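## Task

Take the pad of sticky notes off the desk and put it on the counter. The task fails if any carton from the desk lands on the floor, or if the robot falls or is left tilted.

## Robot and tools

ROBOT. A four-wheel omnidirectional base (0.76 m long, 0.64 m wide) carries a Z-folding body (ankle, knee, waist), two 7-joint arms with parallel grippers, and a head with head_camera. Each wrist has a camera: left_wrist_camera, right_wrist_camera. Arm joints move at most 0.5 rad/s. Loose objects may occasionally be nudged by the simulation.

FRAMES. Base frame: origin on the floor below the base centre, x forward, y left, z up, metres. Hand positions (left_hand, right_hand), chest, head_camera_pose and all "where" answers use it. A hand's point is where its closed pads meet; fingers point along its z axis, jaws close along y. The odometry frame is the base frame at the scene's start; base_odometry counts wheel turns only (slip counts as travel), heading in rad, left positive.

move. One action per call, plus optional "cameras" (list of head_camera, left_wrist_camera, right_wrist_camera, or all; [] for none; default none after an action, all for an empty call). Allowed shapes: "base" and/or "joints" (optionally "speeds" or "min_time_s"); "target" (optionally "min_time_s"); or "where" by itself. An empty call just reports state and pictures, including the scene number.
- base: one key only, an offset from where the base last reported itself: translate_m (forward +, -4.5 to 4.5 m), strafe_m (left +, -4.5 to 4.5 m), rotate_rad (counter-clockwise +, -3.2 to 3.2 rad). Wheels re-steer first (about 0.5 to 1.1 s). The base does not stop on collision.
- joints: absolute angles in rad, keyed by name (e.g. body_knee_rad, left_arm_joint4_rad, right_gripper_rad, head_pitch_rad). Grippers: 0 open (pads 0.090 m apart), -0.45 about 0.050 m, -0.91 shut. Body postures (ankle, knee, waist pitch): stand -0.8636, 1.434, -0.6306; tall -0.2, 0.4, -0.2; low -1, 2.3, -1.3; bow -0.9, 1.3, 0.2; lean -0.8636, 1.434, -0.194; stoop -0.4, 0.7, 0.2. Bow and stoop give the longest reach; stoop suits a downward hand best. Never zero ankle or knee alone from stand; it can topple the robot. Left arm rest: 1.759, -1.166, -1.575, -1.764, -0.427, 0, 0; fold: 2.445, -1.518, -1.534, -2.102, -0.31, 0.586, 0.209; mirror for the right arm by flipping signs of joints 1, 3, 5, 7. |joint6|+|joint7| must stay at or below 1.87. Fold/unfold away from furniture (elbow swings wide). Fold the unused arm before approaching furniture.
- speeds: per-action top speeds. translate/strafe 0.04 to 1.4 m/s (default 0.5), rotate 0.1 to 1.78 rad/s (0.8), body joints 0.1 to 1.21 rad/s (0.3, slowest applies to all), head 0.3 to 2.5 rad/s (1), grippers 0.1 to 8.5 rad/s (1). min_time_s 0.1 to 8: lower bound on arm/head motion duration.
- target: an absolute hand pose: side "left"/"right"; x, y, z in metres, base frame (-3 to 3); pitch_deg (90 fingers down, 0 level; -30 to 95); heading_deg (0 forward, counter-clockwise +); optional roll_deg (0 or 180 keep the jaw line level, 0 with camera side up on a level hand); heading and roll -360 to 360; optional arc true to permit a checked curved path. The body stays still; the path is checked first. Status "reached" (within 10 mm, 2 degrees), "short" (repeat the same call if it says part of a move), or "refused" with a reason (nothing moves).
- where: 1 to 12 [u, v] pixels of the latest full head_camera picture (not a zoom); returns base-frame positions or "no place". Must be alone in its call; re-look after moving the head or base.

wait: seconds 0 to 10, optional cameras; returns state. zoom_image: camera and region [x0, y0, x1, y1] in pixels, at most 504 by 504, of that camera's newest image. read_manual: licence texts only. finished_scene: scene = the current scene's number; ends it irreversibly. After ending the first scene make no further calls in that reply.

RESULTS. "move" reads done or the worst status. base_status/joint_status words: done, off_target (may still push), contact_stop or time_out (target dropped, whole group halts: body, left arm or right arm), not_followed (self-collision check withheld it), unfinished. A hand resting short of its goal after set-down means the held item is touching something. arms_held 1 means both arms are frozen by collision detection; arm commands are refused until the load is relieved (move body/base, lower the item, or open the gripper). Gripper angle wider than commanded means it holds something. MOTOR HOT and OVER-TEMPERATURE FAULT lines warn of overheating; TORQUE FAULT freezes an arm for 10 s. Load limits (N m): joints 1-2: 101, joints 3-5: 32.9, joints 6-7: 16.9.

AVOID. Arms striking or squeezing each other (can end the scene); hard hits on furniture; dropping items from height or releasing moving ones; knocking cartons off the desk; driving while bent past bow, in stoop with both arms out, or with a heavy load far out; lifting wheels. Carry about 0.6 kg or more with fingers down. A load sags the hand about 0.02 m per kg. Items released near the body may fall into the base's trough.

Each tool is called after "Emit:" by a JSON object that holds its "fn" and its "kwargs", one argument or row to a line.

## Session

Emit:
{"fn": "move", "kwargs": {
  "joints": {"head_yaw_rad":0.9},
  "speeds": {"head_yaw_rad":2.5},
  "cameras": ["head_camera"]
}}

Emit:
{"fn": "move", "kwargs": {
  "joints": {"head_yaw_rad":-0.9},
  "speeds": {"head_yaw_rad":2.5},
  "cameras": ["head_camera"]
}}

Scene clock: 0.90 s.
Joint torques (N m): left_arm=[-16.97 10.95 -6.1 -13.85 0.17 -2.57 0.11] | right_arm=[14.63 7.92 6.02 -14.16 -0.01 -2.44 0.18]
move: done
base_odometry: x=+0.000 y=+0.000 heading=+0.000
turned_by_wheels: +0.000
turned_by_imu: +0.000
base_tilt: forward=+0.1 right=+0.9
base_status: not commanded
joint_positions: body_ankle_rad=-0.864 body_knee_rad=+1.434 body_waist_pitch_rad=-0.631 body_waist_roll_rad=+0.000 body_waist_yaw_rad=+0.000 left_arm_joint1_rad=+1.737 left_arm_joint2_rad=-1.164 left_arm_joint3_rad=-1.607 left_arm_joint4_rad=-1.798 left_arm_joint5_rad=-0.436 left_arm_joint6_rad=-0.012 left_arm_joint7_rad=-0.008 left_gripper_rad=+0.000 right_arm_joint1_rad=-1.779 right_arm_joint2_rad=-1.191 right_arm_joint3_rad=+1.554 right_arm_joint4_rad=-1.726 right_arm_joint5_rad=+0.418 right_arm_joint6_rad=+0.064 right_arm_joint7_rad=+0.013 right_gripper_rad=+0.000 head_yaw_rad=+0.900 head_roll_rad=+0.000 head_pitch_rad=+0.000
joint_status: all done
arms_held: 0
arms_held_load: -
chest: x=+0.0060 y=+0.0000 z=+1.1944 quat_wxyz=(+1.000, +0.000, -0.030, +0.000) (m; base frame)
head_camera_pose: x=+0.0113 y=+0.0954 z=+1.5605 quat_wxyz=(+0.534, -0.780, +0.243, -0.220) (m; base frame)
left_hand: x=+0.6065 y=+0.3274 z=+0.9894 quat_wxyz=(+0.033, +0.660, -0.014, +0.750) pitch_deg=-7.4 heading_deg=-3.8 roll_deg=+178.7 fingers_toward=(+0.99, -0.06, +0.13) jaws_along=(-0.07, -1.00, +0.02) (m; base frame)
right_hand: x=+0.5958 y=-0.3072 z=+0.8862 quat_wxyz=(+0.046, -0.732, -0.015, -0.679) pitch_deg=+4.2 heading_deg=+5.0 roll_deg=+182.7 fingers_toward=(+0.99, +0.09, -0.07) jaws_along=(+0.08, -1.00, -0.05) (m; base frame)
pictures: head_camera
camera_calibration:
head_camera: T_world_to_cam=[[0.785038, -0.613814, 0.0833519, -0.0803901], [-0.144489, -0.312295, -0.938933, 1.4966], [0.602361, 0.725055, -0.333853, 0.444993], [0, 0, 0, 1]] pos_world=[0.0113047, 0.095391, 1.56047]

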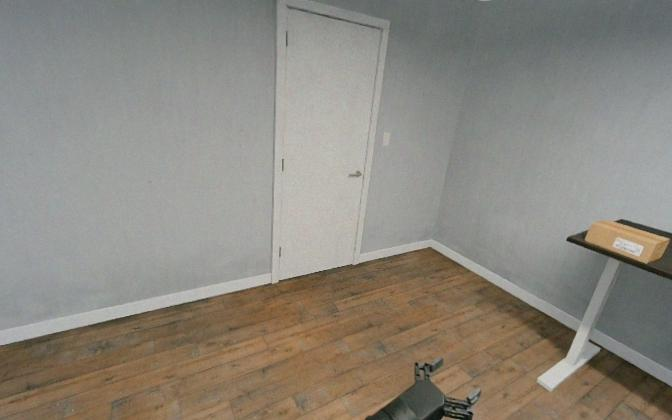

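Scene clock: 2.17 s.
Joint torques (N m): left_arm=[-16.93 10.84 -6.06 -13.88 0.13 -2.59 0.05] | right_arm=[14.92 7.89 5.83 -14.17 -0.07 -2.31 -0.16]
move: done
base_odometry: x=+0.000 y=+0.000 heading=+0.000
turned_by_wheels: +0.000
turned_by_imu: +0.000
base_tilt: forward=+0.2 right=+0.9
base_status: not commanded
joint_positions: body_ankle_rad=-0.864 body_knee_rad=+1.434 body_waist_pitch_rad=-0.631 body_waist_roll_rad=+0.000 body_waist_yaw_rad=+0.000 left_arm_joint1_rad=+1.737 left_arm_joint2_rad=-1.164 left_arm_joint3_rad=-1.607 left_arm_joint4_rad=-1.798 left_arm_joint5_rad=-0.436 left_arm_joint6_rad=-0.012 left_arm_joint7_rad=-0.008 left_gripper_rad=+0.000 right_arm_joint1_rad=-1.779 right_arm_joint2_rad=-1.191 right_arm_joint3_rad=+1.554 right_arm_joint4_rad=-1.726 right_arm_joint5_rad=+0.418 right_arm_joint6_rad=+0.064 right_arm_joint7_rad=+0.013 right_gripper_rad=+0.000 head_yaw_rad=-0.900 head_roll_rad=+0.000 head_pitch_rad=+0.000
joint_status: all done
arms_held: 0
arms_held_load: -
chest: x=+0.0060 y=+0.0000 z=+1.1944 quat_wxyz=(+1.000, +0.000, -0.030, +0.000) (m; base frame)
head_camera_pose: x=+0.0546 y=-0.0610 z=+1.5631 quat_wxyz=(+0.197, -0.269, +0.771, -0.542) (m; base frame)
left_hand: x=+0.6065 y=+0.3274 z=+0.9894 quat_wxyz=(+0.033, +0.660, -0.014, +0.750) pitch_deg=-7.4 heading_deg=-3.8 roll_deg=+178.7 fingers_toward=(+0.99, -0.06, +0.13) jaws_along=(-0.07, -1.00, +0.02) (m; base frame)
right_hand: x=+0.5958 y=-0.3072 z=+0.8862 quat_wxyz=(+0.046, -0.732, -0.015, -0.679) pitch_deg=+4.2 heading_deg=+5.0 roll_deg=+182.7 fingers_toward=(+0.99, +0.09, -0.07) jaws_along=(+0.08, -1.00, -0.05) (m; base frame)
pictures: head_camera
camera_calibration:
head_camera: T_world_to_cam=[[-0.777921, -0.628261, -0.0112696, 0.0218065], [-0.201771, 0.26674, -0.942411, 1.50033], [0.595086, -0.730847, -0.334268, 0.445426], [0, 0, 0, 1]] pos_world=[0.0546193, -0.0609589, 1.56306]

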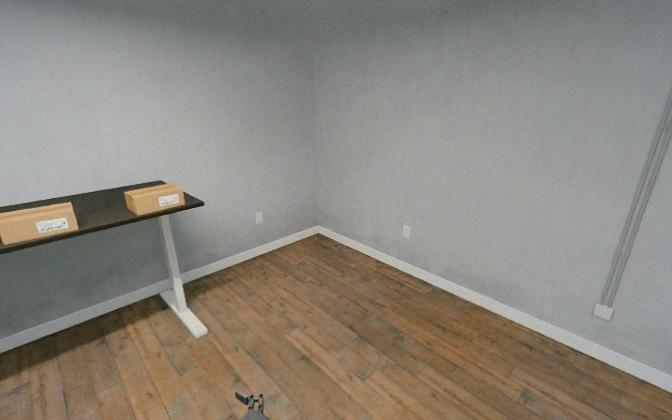

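Emit:
{"fn": "move", "kwargs": {
  "joints": {"body_ankle_rad":-0.2,"body_knee_rad":0.4,"body_waist_pitch_rad":0.0,"head_yaw_rad":0,"head_pitch_rad":-0.05,"left_arm_joint1_rad":2.445,"left_arm_joint2_rad":-1.518,"left_arm_joint3_rad":-1.534,"left_arm_joint4_rad":-2.102,"left_arm_joint5_rad":-0.31,"left_arm_joint6_rad":0.586,"left_arm_joint7_rad":0.209},
  "speeds": {"body_ankle_rad":0.5},
  "cameras": ["head_camera"]
}}

Scene clock: 6.37 s.
Joint torques (N m): left_arm=[9.72 -0.72 0.31 -11.91 0.45 -0.57 0.36] | right_arm=[8 7.35 5.36 -13.37 -0.21 -2.4 0.1]
move: done
base_odometry: x=+0.000 y=+0.000 heading=+0.000
turned_by_wheels: +0.000
turned_by_imu: +0.000
base_tilt: forward=+0.2 right=+0.9
base_status: not commanded
joint_positions: body_ankle_rad=-0.200 body_knee_rad=+0.400 body_waist_pitch_rad=+0.000 body_waist_roll_rad=+0.000 body_waist_yaw_rad=+0.000 left_arm_joint1_rad=+2.443 left_arm_joint2_rad=-1.515 left_arm_joint3_rad=-1.535 left_arm_joint4_rad=-2.101 left_arm_joint5_rad=-0.311 left_arm_joint6_rad=+0.584 left_arm_joint7_rad=+0.207 left_gripper_rad=+0.000 right_arm_joint1_rad=-1.779 right_arm_joint2_rad=-1.191 right_arm_joint3_rad=+1.554 right_arm_joint4_rad=-1.726 right_arm_joint5_rad=+0.418 right_arm_joint6_rad=+0.064 right_arm_joint7_rad=+0.013 right_gripper_rad=+0.000 head_yaw_rad=+0.000 head_roll_rad=+0.000 head_pitch_rad=-0.050
joint_status: all done
arms_held: 0
arms_held_load: -
chest: x=+0.1968 y=+0.0000 z=+1.3576 quat_wxyz=(+0.995, +0.000, +0.100, +0.000) (m; base frame)
head_camera_pose: x=+0.3500 y=+0.0277 z=+1.7039 quat_wxyz=(+0.344, -0.624, +0.603, -0.360) (m; base frame)
left_hand: x=+0.3331 y=+0.2407 z=+0.7525 quat_wxyz=(+0.021, +0.974, +0.097, +0.204) pitch_deg=+66.3 heading_deg=-0.1 roll_deg=+168.5 fingers_toward=(+0.40, +0.00, -0.92) jaws_along=(+0.18, -0.98, +0.08) (m; base frame)
right_hand: x=+0.6875 y=-0.3072 z=+0.9080 quat_wxyz=(+0.047, -0.814, -0.009, -0.578) pitch_deg=+19.0 heading_deg=+5.3 roll_deg=+184.0 fingers_toward=(+0.94, +0.09, -0.33) jaws_along=(+0.07, -1.00, -0.07) (m; base frame)
pictures: head_camera
camera_calibration:
head_camera: T_world_to_cam=[[0.0143998, -0.999315, 0.0340944, -0.0355086], [-0.504002, -0.0367035, -0.862922, 1.64779], [0.863583, -0.00475776, -0.504185, 0.556979], [0, 0, 0, 1]] pos_world=[0.350002, 0.0276453, 1.70394]

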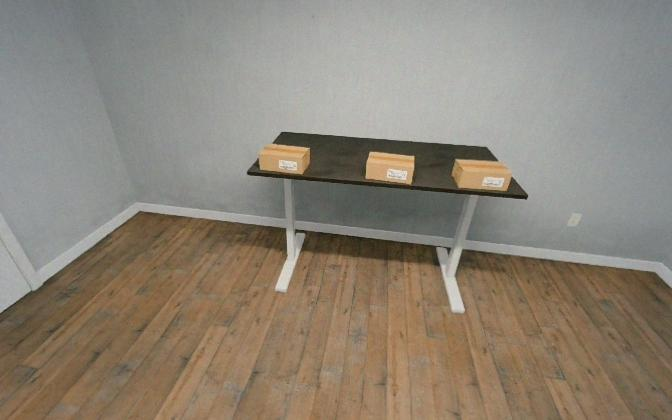

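Emit:
{"fn": "move", "kwargs": {
  "where": [
    [250,172],
    [523,194],
    [390,185],
    [390,158],
    [285,150],
    [480,165],
    [282,134],
    [490,150]
  ]
}}

Emit:
{"fn": "zoom_image", "kwargs": {
  "camera": "head_camera",
  "region": [240, 125, 530, 205]
}}

Emit:
{"fn": "move", "kwargs": {
  "target": {"side":"right","x":0.74,"y":-0.33,"z":1.12,"pitch_deg":75,"heading_deg":0,"arc":true}
}}

Scene clock: 7.13 s.
Joint torques (N m): left_arm=[10 -0.5 0.33 -12.05 0.54 -0.68 0.39] | right_arm=[7.78 7.27 5.39 -13.53 -0.01 -2.24 0.1]
base_odometry: x=+0.000 y=+0.000 heading=+0.000
turned_by_wheels: +0.000
turned_by_imu: +0.000
base_tilt: forward=+0.2 right=+0.8
where, head_camera: pixel (250, 172): x +1.988, y +0.500, z +0.968; pixel (523, 194): x +1.846, y -0.949, z +0.965; pixel (390, 185): x +1.900, y -0.266, z +0.962; pixel (390, 158): x +2.021, y -0.269, z +1.068; pixel (285, 150): x +2.070, y +0.314, z +1.073; pixel (480, 165): x +1.974, y -0.747, z +1.065; pixel (282, 134): x +2.643, y +0.426, z +0.984; pixel (490, 150): x +2.617, y -1.096, z +0.932. By the robot's depth camera.
base_status: not commanded
joint_positions: body_ankle_rad=-0.200 body_knee_rad=+0.400 body_waist_pitch_rad=+0.000 body_waist_roll_rad=+0.000 body_waist_yaw_rad=+0.000 left_arm_joint1_rad=+2.443 left_arm_joint2_rad=-1.515 left_arm_joint3_rad=-1.535 left_arm_joint4_rad=-2.101 left_arm_joint5_rad=-0.311 left_arm_joint6_rad=+0.584 left_arm_joint7_rad=+0.207 left_gripper_rad=+0.000 right_arm_joint1_rad=-1.779 right_arm_joint2_rad=-1.191 right_arm_joint3_rad=+1.554 right_arm_joint4_rad=-1.726 right_arm_joint5_rad=+0.418 right_arm_joint6_rad=+0.064 right_arm_joint7_rad=+0.013 right_gripper_rad=+0.000 head_yaw_rad=+0.000 head_roll_rad=+0.000 head_pitch_rad=-0.050
joint_status: all done
arms_held: 0
arms_held_load: -
chest: x=+0.1968 y=+0.0000 z=+1.3576 quat_wxyz=(+0.995, +0.000, +0.100, +0.000) (m; base frame)
head_camera_pose: x=+0.3500 y=+0.0277 z=+1.7039 quat_wxyz=(+0.344, -0.624, +0.603, -0.360) (m; base frame)
left_hand: x=+0.3331 y=+0.2407 z=+0.7525 quat_wxyz=(+0.021, +0.974, +0.097, +0.204) pitch_deg=+66.3 heading_deg=-0.1 roll_deg=+168.5 fingers_toward=(+0.40, +0.00, -0.92) jaws_along=(+0.18, -0.98, +0.08) (m; base frame)
right_hand: x=+0.6875 y=-0.3072 z=+0.9080 quat_wxyz=(+0.047, -0.814, -0.009, -0.578) pitch_deg=+19.0 heading_deg=+5.3 roll_deg=+184.0 fingers_toward=(+0.94, +0.09, -0.33) jaws_along=(+0.07, -1.00, -0.07) (m; base frame)
pictures: none

Scaled by 1.738.
This view is cut from an older image: the scene may have changed since it was taken.

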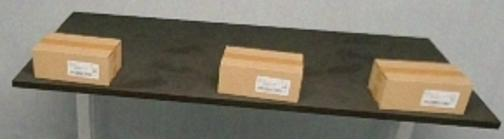

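Scene clock: 12.47 s.
Joint torques (N m): left_arm=[9.85 0.02 0.42 -11.89 0.39 -0.72 0.26] | right_arm=[27.72 8.43 7.78 10.26 -0.8 0.11 0.12]
move: done
base_odometry: x=+0.000 y=+0.000 heading=+0.000
turned_by_wheels: +0.000
turned_by_imu: -0.001
base_tilt: forward=+0.3 right=+0.9
base_status: not commanded
joint_positions: body_ankle_rad=-0.200 body_knee_rad=+0.400 body_waist_pitch_rad=+0.000 body_waist_roll_rad=+0.000 body_waist_yaw_rad=+0.000 left_arm_joint1_rad=+2.443 left_arm_joint2_rad=-1.516 left_arm_joint3_rad=-1.535 left_arm_joint4_rad=-2.101 left_arm_joint5_rad=-0.311 left_arm_joint6_rad=+0.585 left_arm_joint7_rad=+0.208 left_gripper_rad=+0.000 right_arm_joint1_rad=-2.103 right_arm_joint2_rad=+1.043 right_arm_joint3_rad=+1.886 right_arm_joint4_rad=-1.438 right_arm_joint5_rad=-0.350 right_arm_joint6_rad=-0.830 right_arm_joint7_rad=+0.298 right_gripper_rad=+0.000 head_yaw_rad=+0.000 head_roll_rad=+0.000 head_pitch_rad=-0.050
joint_status: not commanded
arms_held: 0
arms_held_load: -
chest: x=+0.1968 y=+0.0000 z=+1.3576 quat_wxyz=(+0.995, +0.000, +0.100, +0.000) (m; base frame)
head_camera_pose: x=+0.3500 y=+0.0277 z=+1.7039 quat_wxyz=(+0.344, -0.624, +0.603, -0.360) (m; base frame)
left_hand: x=+0.3328 y=+0.2406 z=+0.7524 quat_wxyz=(+0.021, +0.974, +0.098, +0.204) pitch_deg=+66.4 heading_deg=+0.0 roll_deg=+168.5 fingers_toward=(+0.40, +0.00, -0.92) jaws_along=(+0.18, -0.98, +0.08) (m; base frame)
right_hand: x=+0.7404 y=-0.3296 z=+1.1209 quat_wxyz=(-0.132, -0.001, -0.991, -0.002) pitch_deg=+74.9 heading_deg=+0.7 roll_deg=+0.8 fingers_toward=(+0.26, +0.00, -0.97) jaws_along=(+0.00, +1.00, +0.00) (m; base frame)
right_hand_status: reached (checked arc, turning the hand 180 degrees, to end with the hand's camera side forward, planned for 4.8 s): 1 mm and 0.3 deg off.
pictures: none

Emit:
{"fn": "move", "kwargs": {
  "base": {"rotate_rad":-0.098}
}}

Emit:
{"fn": "move", "kwargs": {
  "base": {"translate_m":0.97},
  "joints": {"head_pitch_rad":0.2},
  "speeds": {"translate_m":0.7},
  "cameras": ["head_camera","right_wrist_camera"]
}}

Scene clock: 14.50 s.
Joint torques (N m): left_arm=[9.32 0.22 0.03 -11.86 0.46 -0.66 0.15] | right_arm=[28.85 7.74 8.05 10.05 -0.4 0.35 0.03]
move: done
base_odometry: x=+0.000 y=+0.000 heading=-0.098
turned_by_wheels: -0.098
turned_by_imu: -0.098
base_tilt: forward=+0.2 right=+0.9
base_status: done
joint_positions: body_ankle_rad=-0.200 body_knee_rad=+0.400 body_waist_pitch_rad=+0.000 body_waist_roll_rad=+0.000 body_waist_yaw_rad=+0.000 left_arm_joint1_rad=+2.444 left_arm_joint2_rad=-1.516 left_arm_joint3_rad=-1.534 left_arm_joint4_rad=-2.101 left_arm_joint5_rad=-0.311 left_arm_joint6_rad=+0.585 left_arm_joint7_rad=+0.208 left_gripper_rad=+0.000 right_arm_joint1_rad=-2.104 right_arm_joint2_rad=+1.043 right_arm_joint3_rad=+1.885 right_arm_joint4_rad=-1.437 right_arm_joint5_rad=-0.351 right_arm_joint6_rad=-0.830 right_arm_joint7_rad=+0.299 right_gripper_rad=+0.000 head_yaw_rad=+0.000 head_roll_rad=+0.000 head_pitch_rad=-0.050
joint_status: not commanded
arms_held: 0
arms_held_load: -
chest: x=+0.1968 y=-0.0001 z=+1.3576 quat_wxyz=(+0.995, +0.000, +0.100, +0.000) (m; base frame)
head_camera_pose: x=+0.3500 y=+0.0275 z=+1.7039 quat_wxyz=(+0.344, -0.623, +0.603, -0.360) (m; base frame)
left_hand: x=+0.3324 y=+0.2401 z=+0.7524 quat_wxyz=(+0.021, +0.974, +0.098, +0.203) pitch_deg=+66.4 heading_deg=-0.1 roll_deg=+168.5 fingers_toward=(+0.40, +0.00, -0.92) jaws_along=(+0.18, -0.98, +0.08) (m; base frame)
right_hand: x=+0.7399 y=-0.3305 z=+1.1201 quat_wxyz=(-0.131, -0.001, -0.991, -0.001) pitch_deg=+75.0 heading_deg=+0.3 roll_deg=+0.5 fingers_toward=(+0.26, +0.00, -0.97) jaws_along=(+0.00, +1.00, +0.00) (m; base frame)
pictures: none

Scene clock: 19.13 s.
Joint torques (N m): left_arm=[9.17 0.14 0.07 -11.26 0.46 -0.83 0.21] | right_arm=[29.34 7.29 7.58 9.96 -0.37 0.34 0.01]
move: done
base_odometry: x=+0.966 y=-0.091 heading=-0.095
turned_by_wheels: +0.003
turned_by_imu: +0.000
base_tilt: forward=+0.2 right=+0.8
base_status: done
joint_positions: body_ankle_rad=-0.200 body_knee_rad=+0.400 body_waist_pitch_rad=+0.000 body_waist_roll_rad=+0.000 body_waist_yaw_rad=+0.000 left_arm_joint1_rad=+2.444 left_arm_joint2_rad=-1.516 left_arm_joint3_rad=-1.534 left_arm_joint4_rad=-2.102 left_arm_joint5_rad=-0.311 left_arm_joint6_rad=+0.585 left_arm_joint7_rad=+0.208 left_gripper_rad=+0.000 right_arm_joint1_rad=-2.106 right_arm_joint2_rad=+1.044 right_arm_joint3_rad=+1.886 right_arm_joint4_rad=-1.437 right_arm_joint5_rad=-0.351 right_arm_joint6_rad=-0.830 right_arm_joint7_rad=+0.299 right_gripper_rad=+0.000 head_yaw_rad=+0.000 head_roll_rad=+0.000 head_pitch_rad=+0.200
joint_status: all done
arms_held: 0
arms_held_load: -
chest: x=+0.1971 y=+0.0000 z=+1.3576 quat_wxyz=(+0.995, +0.000, +0.100, +0.000) (m; base frame)
head_camera_pose: x=+0.3696 y=+0.0276 z=+1.6733 quat_wxyz=(+0.266, -0.664, +0.641, -0.279) (m; base frame)
left_hand: x=+0.3330 y=+0.2401 z=+0.7527 quat_wxyz=(+0.021, +0.974, +0.098, +0.204) pitch_deg=+66.4 heading_deg=-0.1 roll_deg=+168.4 fingers_toward=(+0.40, +0.00, -0.92) jaws_along=(+0.18, -0.98, +0.08) (m; base frame)
right_hand: x=+0.7399 y=-0.3300 z=+1.1192 quat_wxyz=(-0.130, -0.001, -0.992, -0.001) pitch_deg=+75.1 heading_deg=+0.3 roll_deg=+0.3 fingers_toward=(+0.26, +0.00, -0.97) jaws_along=(+0.00, +1.00, +0.00) (m; base frame)
pictures: head_camera, right_wrist_camera
camera_calibration:
head_camera: T_world_to_cam=[[0.0223289, -0.999323, 0.02925, -0.0296679], [-0.702142, -0.0365025, -0.711101, 1.45034], [0.711687, -0.00465953, -0.702481, 0.912577], [0, 0, 0, 1]] pos_world=[0.36954, 0.0275455, 1.67328]
right_wrist_camera: T_world_to_cam=[[0.0157567, -0.999762, 0.01511, -0.363457], [-0.959988, -0.0109007, 0.279828, 0.399989], [-0.279597, -0.0189146, -0.959931, 1.41319], [0, 0, 0, 1]] pos_world=[0.784834, -0.332281, 1.25013]

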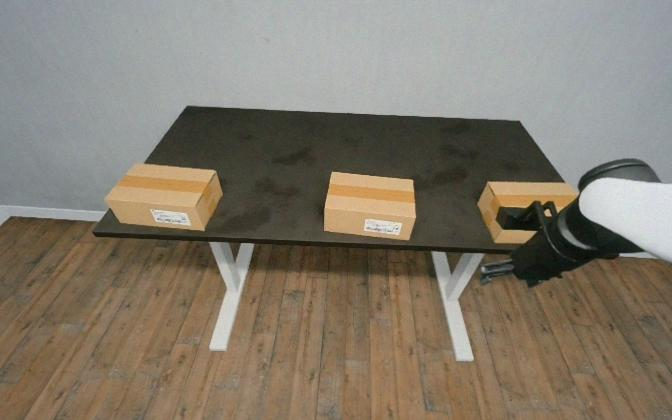

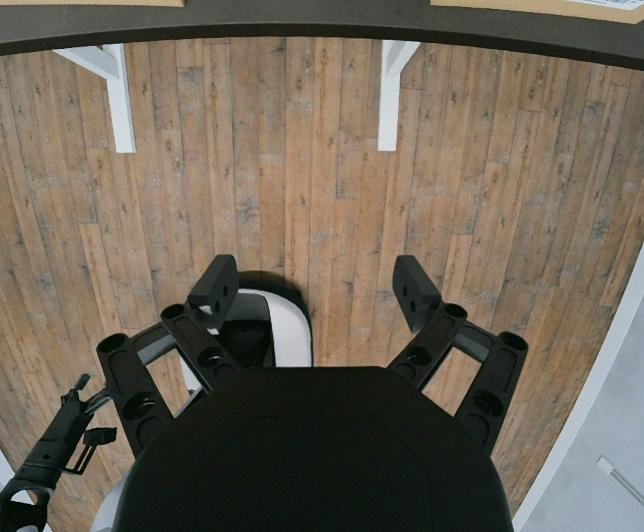

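Emit:
{"fn": "move", "kwargs": {
  "base": {"translate_m":0.42},
  "joints": {"head_pitch_rad":0.3},
  "cameras": ["head_camera","right_wrist_camera"]
}}

Scene clock: 23.50 s.
Joint torques (N m): left_arm=[9.56 -0.09 -0.05 -11.31 0.49 -0.72 0.2] | right_arm=[29.66 6.97 7.68 10.07 -0.35 0.45 0.01]
move: done
base_odometry: x=+1.384 y=-0.130 heading=-0.094
turned_by_wheels: +0.001
turned_by_imu: +0.000
base_tilt: forward=+0.2 right=+0.8
base_status: done
joint_positions: body_ankle_rad=-0.200 body_knee_rad=+0.400 body_waist_pitch_rad=+0.000 body_waist_roll_rad=+0.000 body_waist_yaw_rad=+0.000 left_arm_joint1_rad=+2.444 left_arm_joint2_rad=-1.516 left_arm_joint3_rad=-1.534 left_arm_joint4_rad=-2.102 left_arm_joint5_rad=-0.311 left_arm_joint6_rad=+0.585 left_arm_joint7_rad=+0.208 left_gripper_rad=+0.000 right_arm_joint1_rad=-2.106 right_arm_joint2_rad=+1.044 right_arm_joint3_rad=+1.886 right_arm_joint4_rad=-1.438 right_arm_joint5_rad=-0.351 right_arm_joint6_rad=-0.830 right_arm_joint7_rad=+0.299 right_gripper_rad=+0.000 head_yaw_rad=+0.000 head_roll_rad=+0.000 head_pitch_rad=+0.300
joint_status: all done
arms_held: 0
arms_held_load: -
chest: x=+0.1970 y=+0.0000 z=+1.3576 quat_wxyz=(+0.995, +0.000, +0.100, +0.000) (m; base frame)
head_camera_pose: x=+0.3750 y=+0.0276 z=+1.6599 quat_wxyz=(+0.234, -0.677, +0.654, -0.246) (m; base frame)
left_hand: x=+0.3328 y=+0.2402 z=+0.7527 quat_wxyz=(+0.021, +0.974, +0.098, +0.204) pitch_deg=+66.4 heading_deg=-0.1 roll_deg=+168.4 fingers_toward=(+0.40, +0.00, -0.92) jaws_along=(+0.18, -0.98, +0.08) (m; base frame)
right_hand: x=+0.7398 y=-0.3299 z=+1.1193 quat_wxyz=(-0.130, +0.000, -0.992, -0.001) pitch_deg=+75.1 heading_deg=+0.2 roll_deg=+0.3 fingers_toward=(+0.26, +0.00, -0.97) jaws_along=(+0.00, +1.00, +0.00) (m; base frame)
pictures: head_camera, right_wrist_camera
camera_calibration:
head_camera: T_world_to_cam=[[0.0251357, -0.999323, 0.0268788, -0.0264138], [-0.769549, -0.0365043, -0.637543, 1.34781], [0.638092, -0.00465943, -0.769946, 1.03892], [0, 0, 0, 1]] pos_world=[0.374939, 0.0276455, 1.65991]
right_wrist_camera: T_world_to_cam=[[0.0160341, -0.999754, 0.0153396, -0.363859], [-0.959957, -0.0111008, 0.279927, 0.399748], [-0.279688, -0.0192137, -0.959899, 1.41322], [0, 0, 0, 1]] pos_world=[0.784835, -0.332179, 1.25023]

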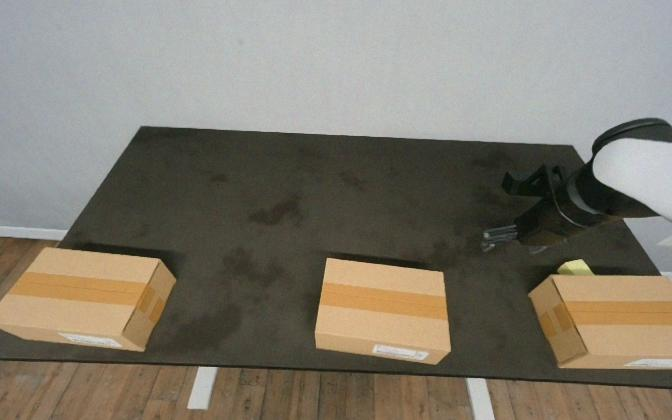

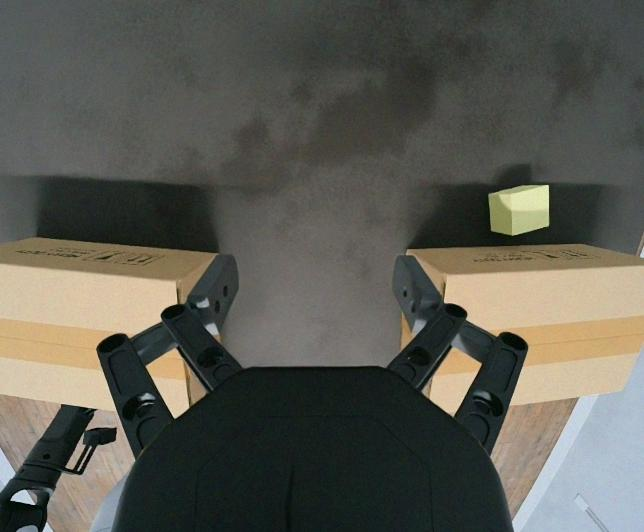

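Emit:
{"fn": "move", "kwargs": {
  "where": [
    [571,267],
    [582,266],
    [565,270]
  ]
}}

Emit:
{"fn": "zoom_image", "kwargs": {
  "camera": "right_wrist_camera",
  "region": [400, 140, 640, 300]
}}

Emit:
{"fn": "move", "kwargs": {
  "base": {"strafe_m":-0.25},
  "cameras": ["head_camera","right_wrist_camera"]
}}

Scene clock: 24.70 s.
Joint torques (N m): left_arm=[9.86 -0.13 0.09 -11.26 0.41 -0.78 0.14] | right_arm=[29.43 8.32 7.77 9.9 -0.44 0.28 0.05]
base_odometry: x=+1.384 y=-0.130 heading=-0.094
turned_by_wheels: +0.000
turned_by_imu: +0.000
base_tilt: forward=+0.2 right=+0.8
where, head_camera: pixel (571, 267): x +0.776, y -0.546, z +0.992; pixel (582, 266): x +0.779, y -0.574, z +0.993; pixel (565, 270): x +0.774, y -0.538, z +0.980. By the robot's depth camera.
base_status: done
joint_positions: body_ankle_rad=-0.200 body_knee_rad=+0.400 body_waist_pitch_rad=+0.000 body_waist_roll_rad=+0.000 body_waist_yaw_rad=+0.000 left_arm_joint1_rad=+2.444 left_arm_joint2_rad=-1.516 left_arm_joint3_rad=-1.534 left_arm_joint4_rad=-2.102 left_arm_joint5_rad=-0.311 left_arm_joint6_rad=+0.585 left_arm_joint7_rad=+0.208 left_gripper_rad=+0.000 right_arm_joint1_rad=-2.106 right_arm_joint2_rad=+1.044 right_arm_joint3_rad=+1.886 right_arm_joint4_rad=-1.438 right_arm_joint5_rad=-0.351 right_arm_joint6_rad=-0.830 right_arm_joint7_rad=+0.299 right_gripper_rad=+0.000 head_yaw_rad=+0.000 head_roll_rad=+0.000 head_pitch_rad=+0.300
joint_status: all done
arms_held: 0
arms_held_load: -
chest: x=+0.1970 y=+0.0000 z=+1.3576 quat_wxyz=(+0.995, +0.000, +0.100, +0.000) (m; base frame)
head_camera_pose: x=+0.3750 y=+0.0276 z=+1.6599 quat_wxyz=(+0.234, -0.677, +0.654, -0.246) (m; base frame)
left_hand: x=+0.3328 y=+0.2402 z=+0.7527 quat_wxyz=(+0.021, +0.974, +0.098, +0.204) pitch_deg=+66.4 heading_deg=-0.1 roll_deg=+168.4 fingers_toward=(+0.40, +0.00, -0.92) jaws_along=(+0.18, -0.98, +0.08) (m; base frame)
right_hand: x=+0.7398 y=-0.3299 z=+1.1193 quat_wxyz=(-0.130, +0.000, -0.992, -0.001) pitch_deg=+75.1 heading_deg=+0.2 roll_deg=+0.3 fingers_toward=(+0.26, +0.00, -0.97) jaws_along=(+0.00, +1.00, +0.00) (m; base frame)
pictures: none

Scaled by 2.100 from the camera's 644x532 image, which has a finer 1265x1045 frame.
This view is cut from an older image: the scene may have changed since it was taken.

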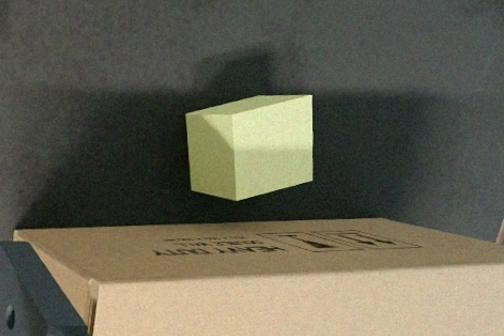

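Scene clock: 28.57 s.
Joint torques (N m): left_arm=[9.41 1.63 0.15 -11.27 0.34 -0.8 0.1] | right_arm=[29.52 7.43 7.68 9.85 -0.47 0.36 -0.2]
move: done
base_odometry: x=+1.361 y=-0.379 heading=-0.096
turned_by_wheels: -0.001
turned_by_imu: +0.003
base_tilt: forward=+0.2 right=+0.9
base_status: done
joint_positions: body_ankle_rad=-0.200 body_knee_rad=+0.400 body_waist_pitch_rad=+0.000 body_waist_roll_rad=+0.000 body_waist_yaw_rad=+0.000 left_arm_joint1_rad=+2.444 left_arm_joint2_rad=-1.519 left_arm_joint3_rad=-1.534 left_arm_joint4_rad=-2.102 left_arm_joint5_rad=-0.311 left_arm_joint6_rad=+0.585 left_arm_joint7_rad=+0.208 left_gripper_rad=+0.000 right_arm_joint1_rad=-2.106 right_arm_joint2_rad=+1.044 right_arm_joint3_rad=+1.886 right_arm_joint4_rad=-1.438 right_arm_joint5_rad=-0.351 right_arm_joint6_rad=-0.830 right_arm_joint7_rad=+0.300 right_gripper_rad=+0.000 head_yaw_rad=+0.000 head_roll_rad=+0.000 head_pitch_rad=+0.300
joint_status: not commanded
arms_held: 0
arms_held_load: -
chest: x=+0.1970 y=+0.0000 z=+1.3576 quat_wxyz=(+0.995, +0.000, +0.100, +0.000) (m; base frame)
head_camera_pose: x=+0.3750 y=+0.0276 z=+1.6599 quat_wxyz=(+0.234, -0.677, +0.654, -0.246) (m; base frame)
left_hand: x=+0.3326 y=+0.2398 z=+0.7526 quat_wxyz=(+0.021, +0.974, +0.099, +0.203) pitch_deg=+66.4 heading_deg=-0.1 roll_deg=+168.3 fingers_toward=(+0.40, +0.00, -0.92) jaws_along=(+0.18, -0.98, +0.08) (m; base frame)
right_hand: x=+0.7398 y=-0.3301 z=+1.1193 quat_wxyz=(-0.130, +0.000, -0.992, +0.000) pitch_deg=+75.1 heading_deg=+0.0 roll_deg=+0.1 fingers_toward=(+0.26, +0.00, -0.97) jaws_along=(+0.00, +1.00, +0.00) (m; base frame)
pictures: head_camera, right_wrist_camera
camera_calibration:
head_camera: T_world_to_cam=[[0.0250582, -0.999326, 0.0268158, -0.02628], [-0.769552, -0.0364044, -0.637546, 1.34781], [0.638092, -0.00466035, -0.769946, 1.03892], [0, 0, 0, 1]] pos_world=[0.374939, 0.0276456, 1.65991]
right_wrist_camera: T_world_to_cam=[[0.0163128, -0.999734, 0.0162994, -0.365168], [-0.959954, -0.0110996, 0.279938, 0.399706], [-0.279682, -0.0202132, -0.95988, 1.41296], [0, 0, 0, 1]] pos_world=[0.784836, -0.332074, 1.25033]

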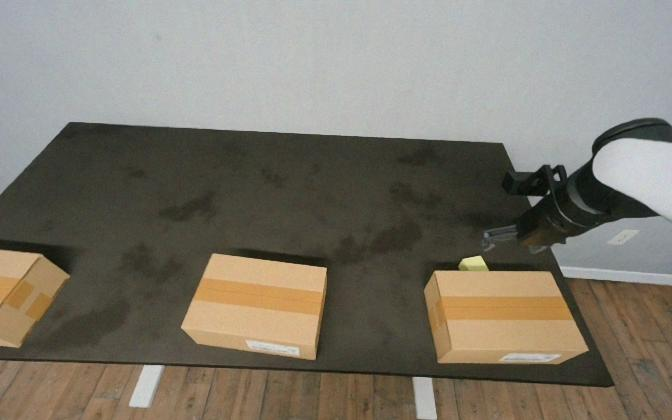

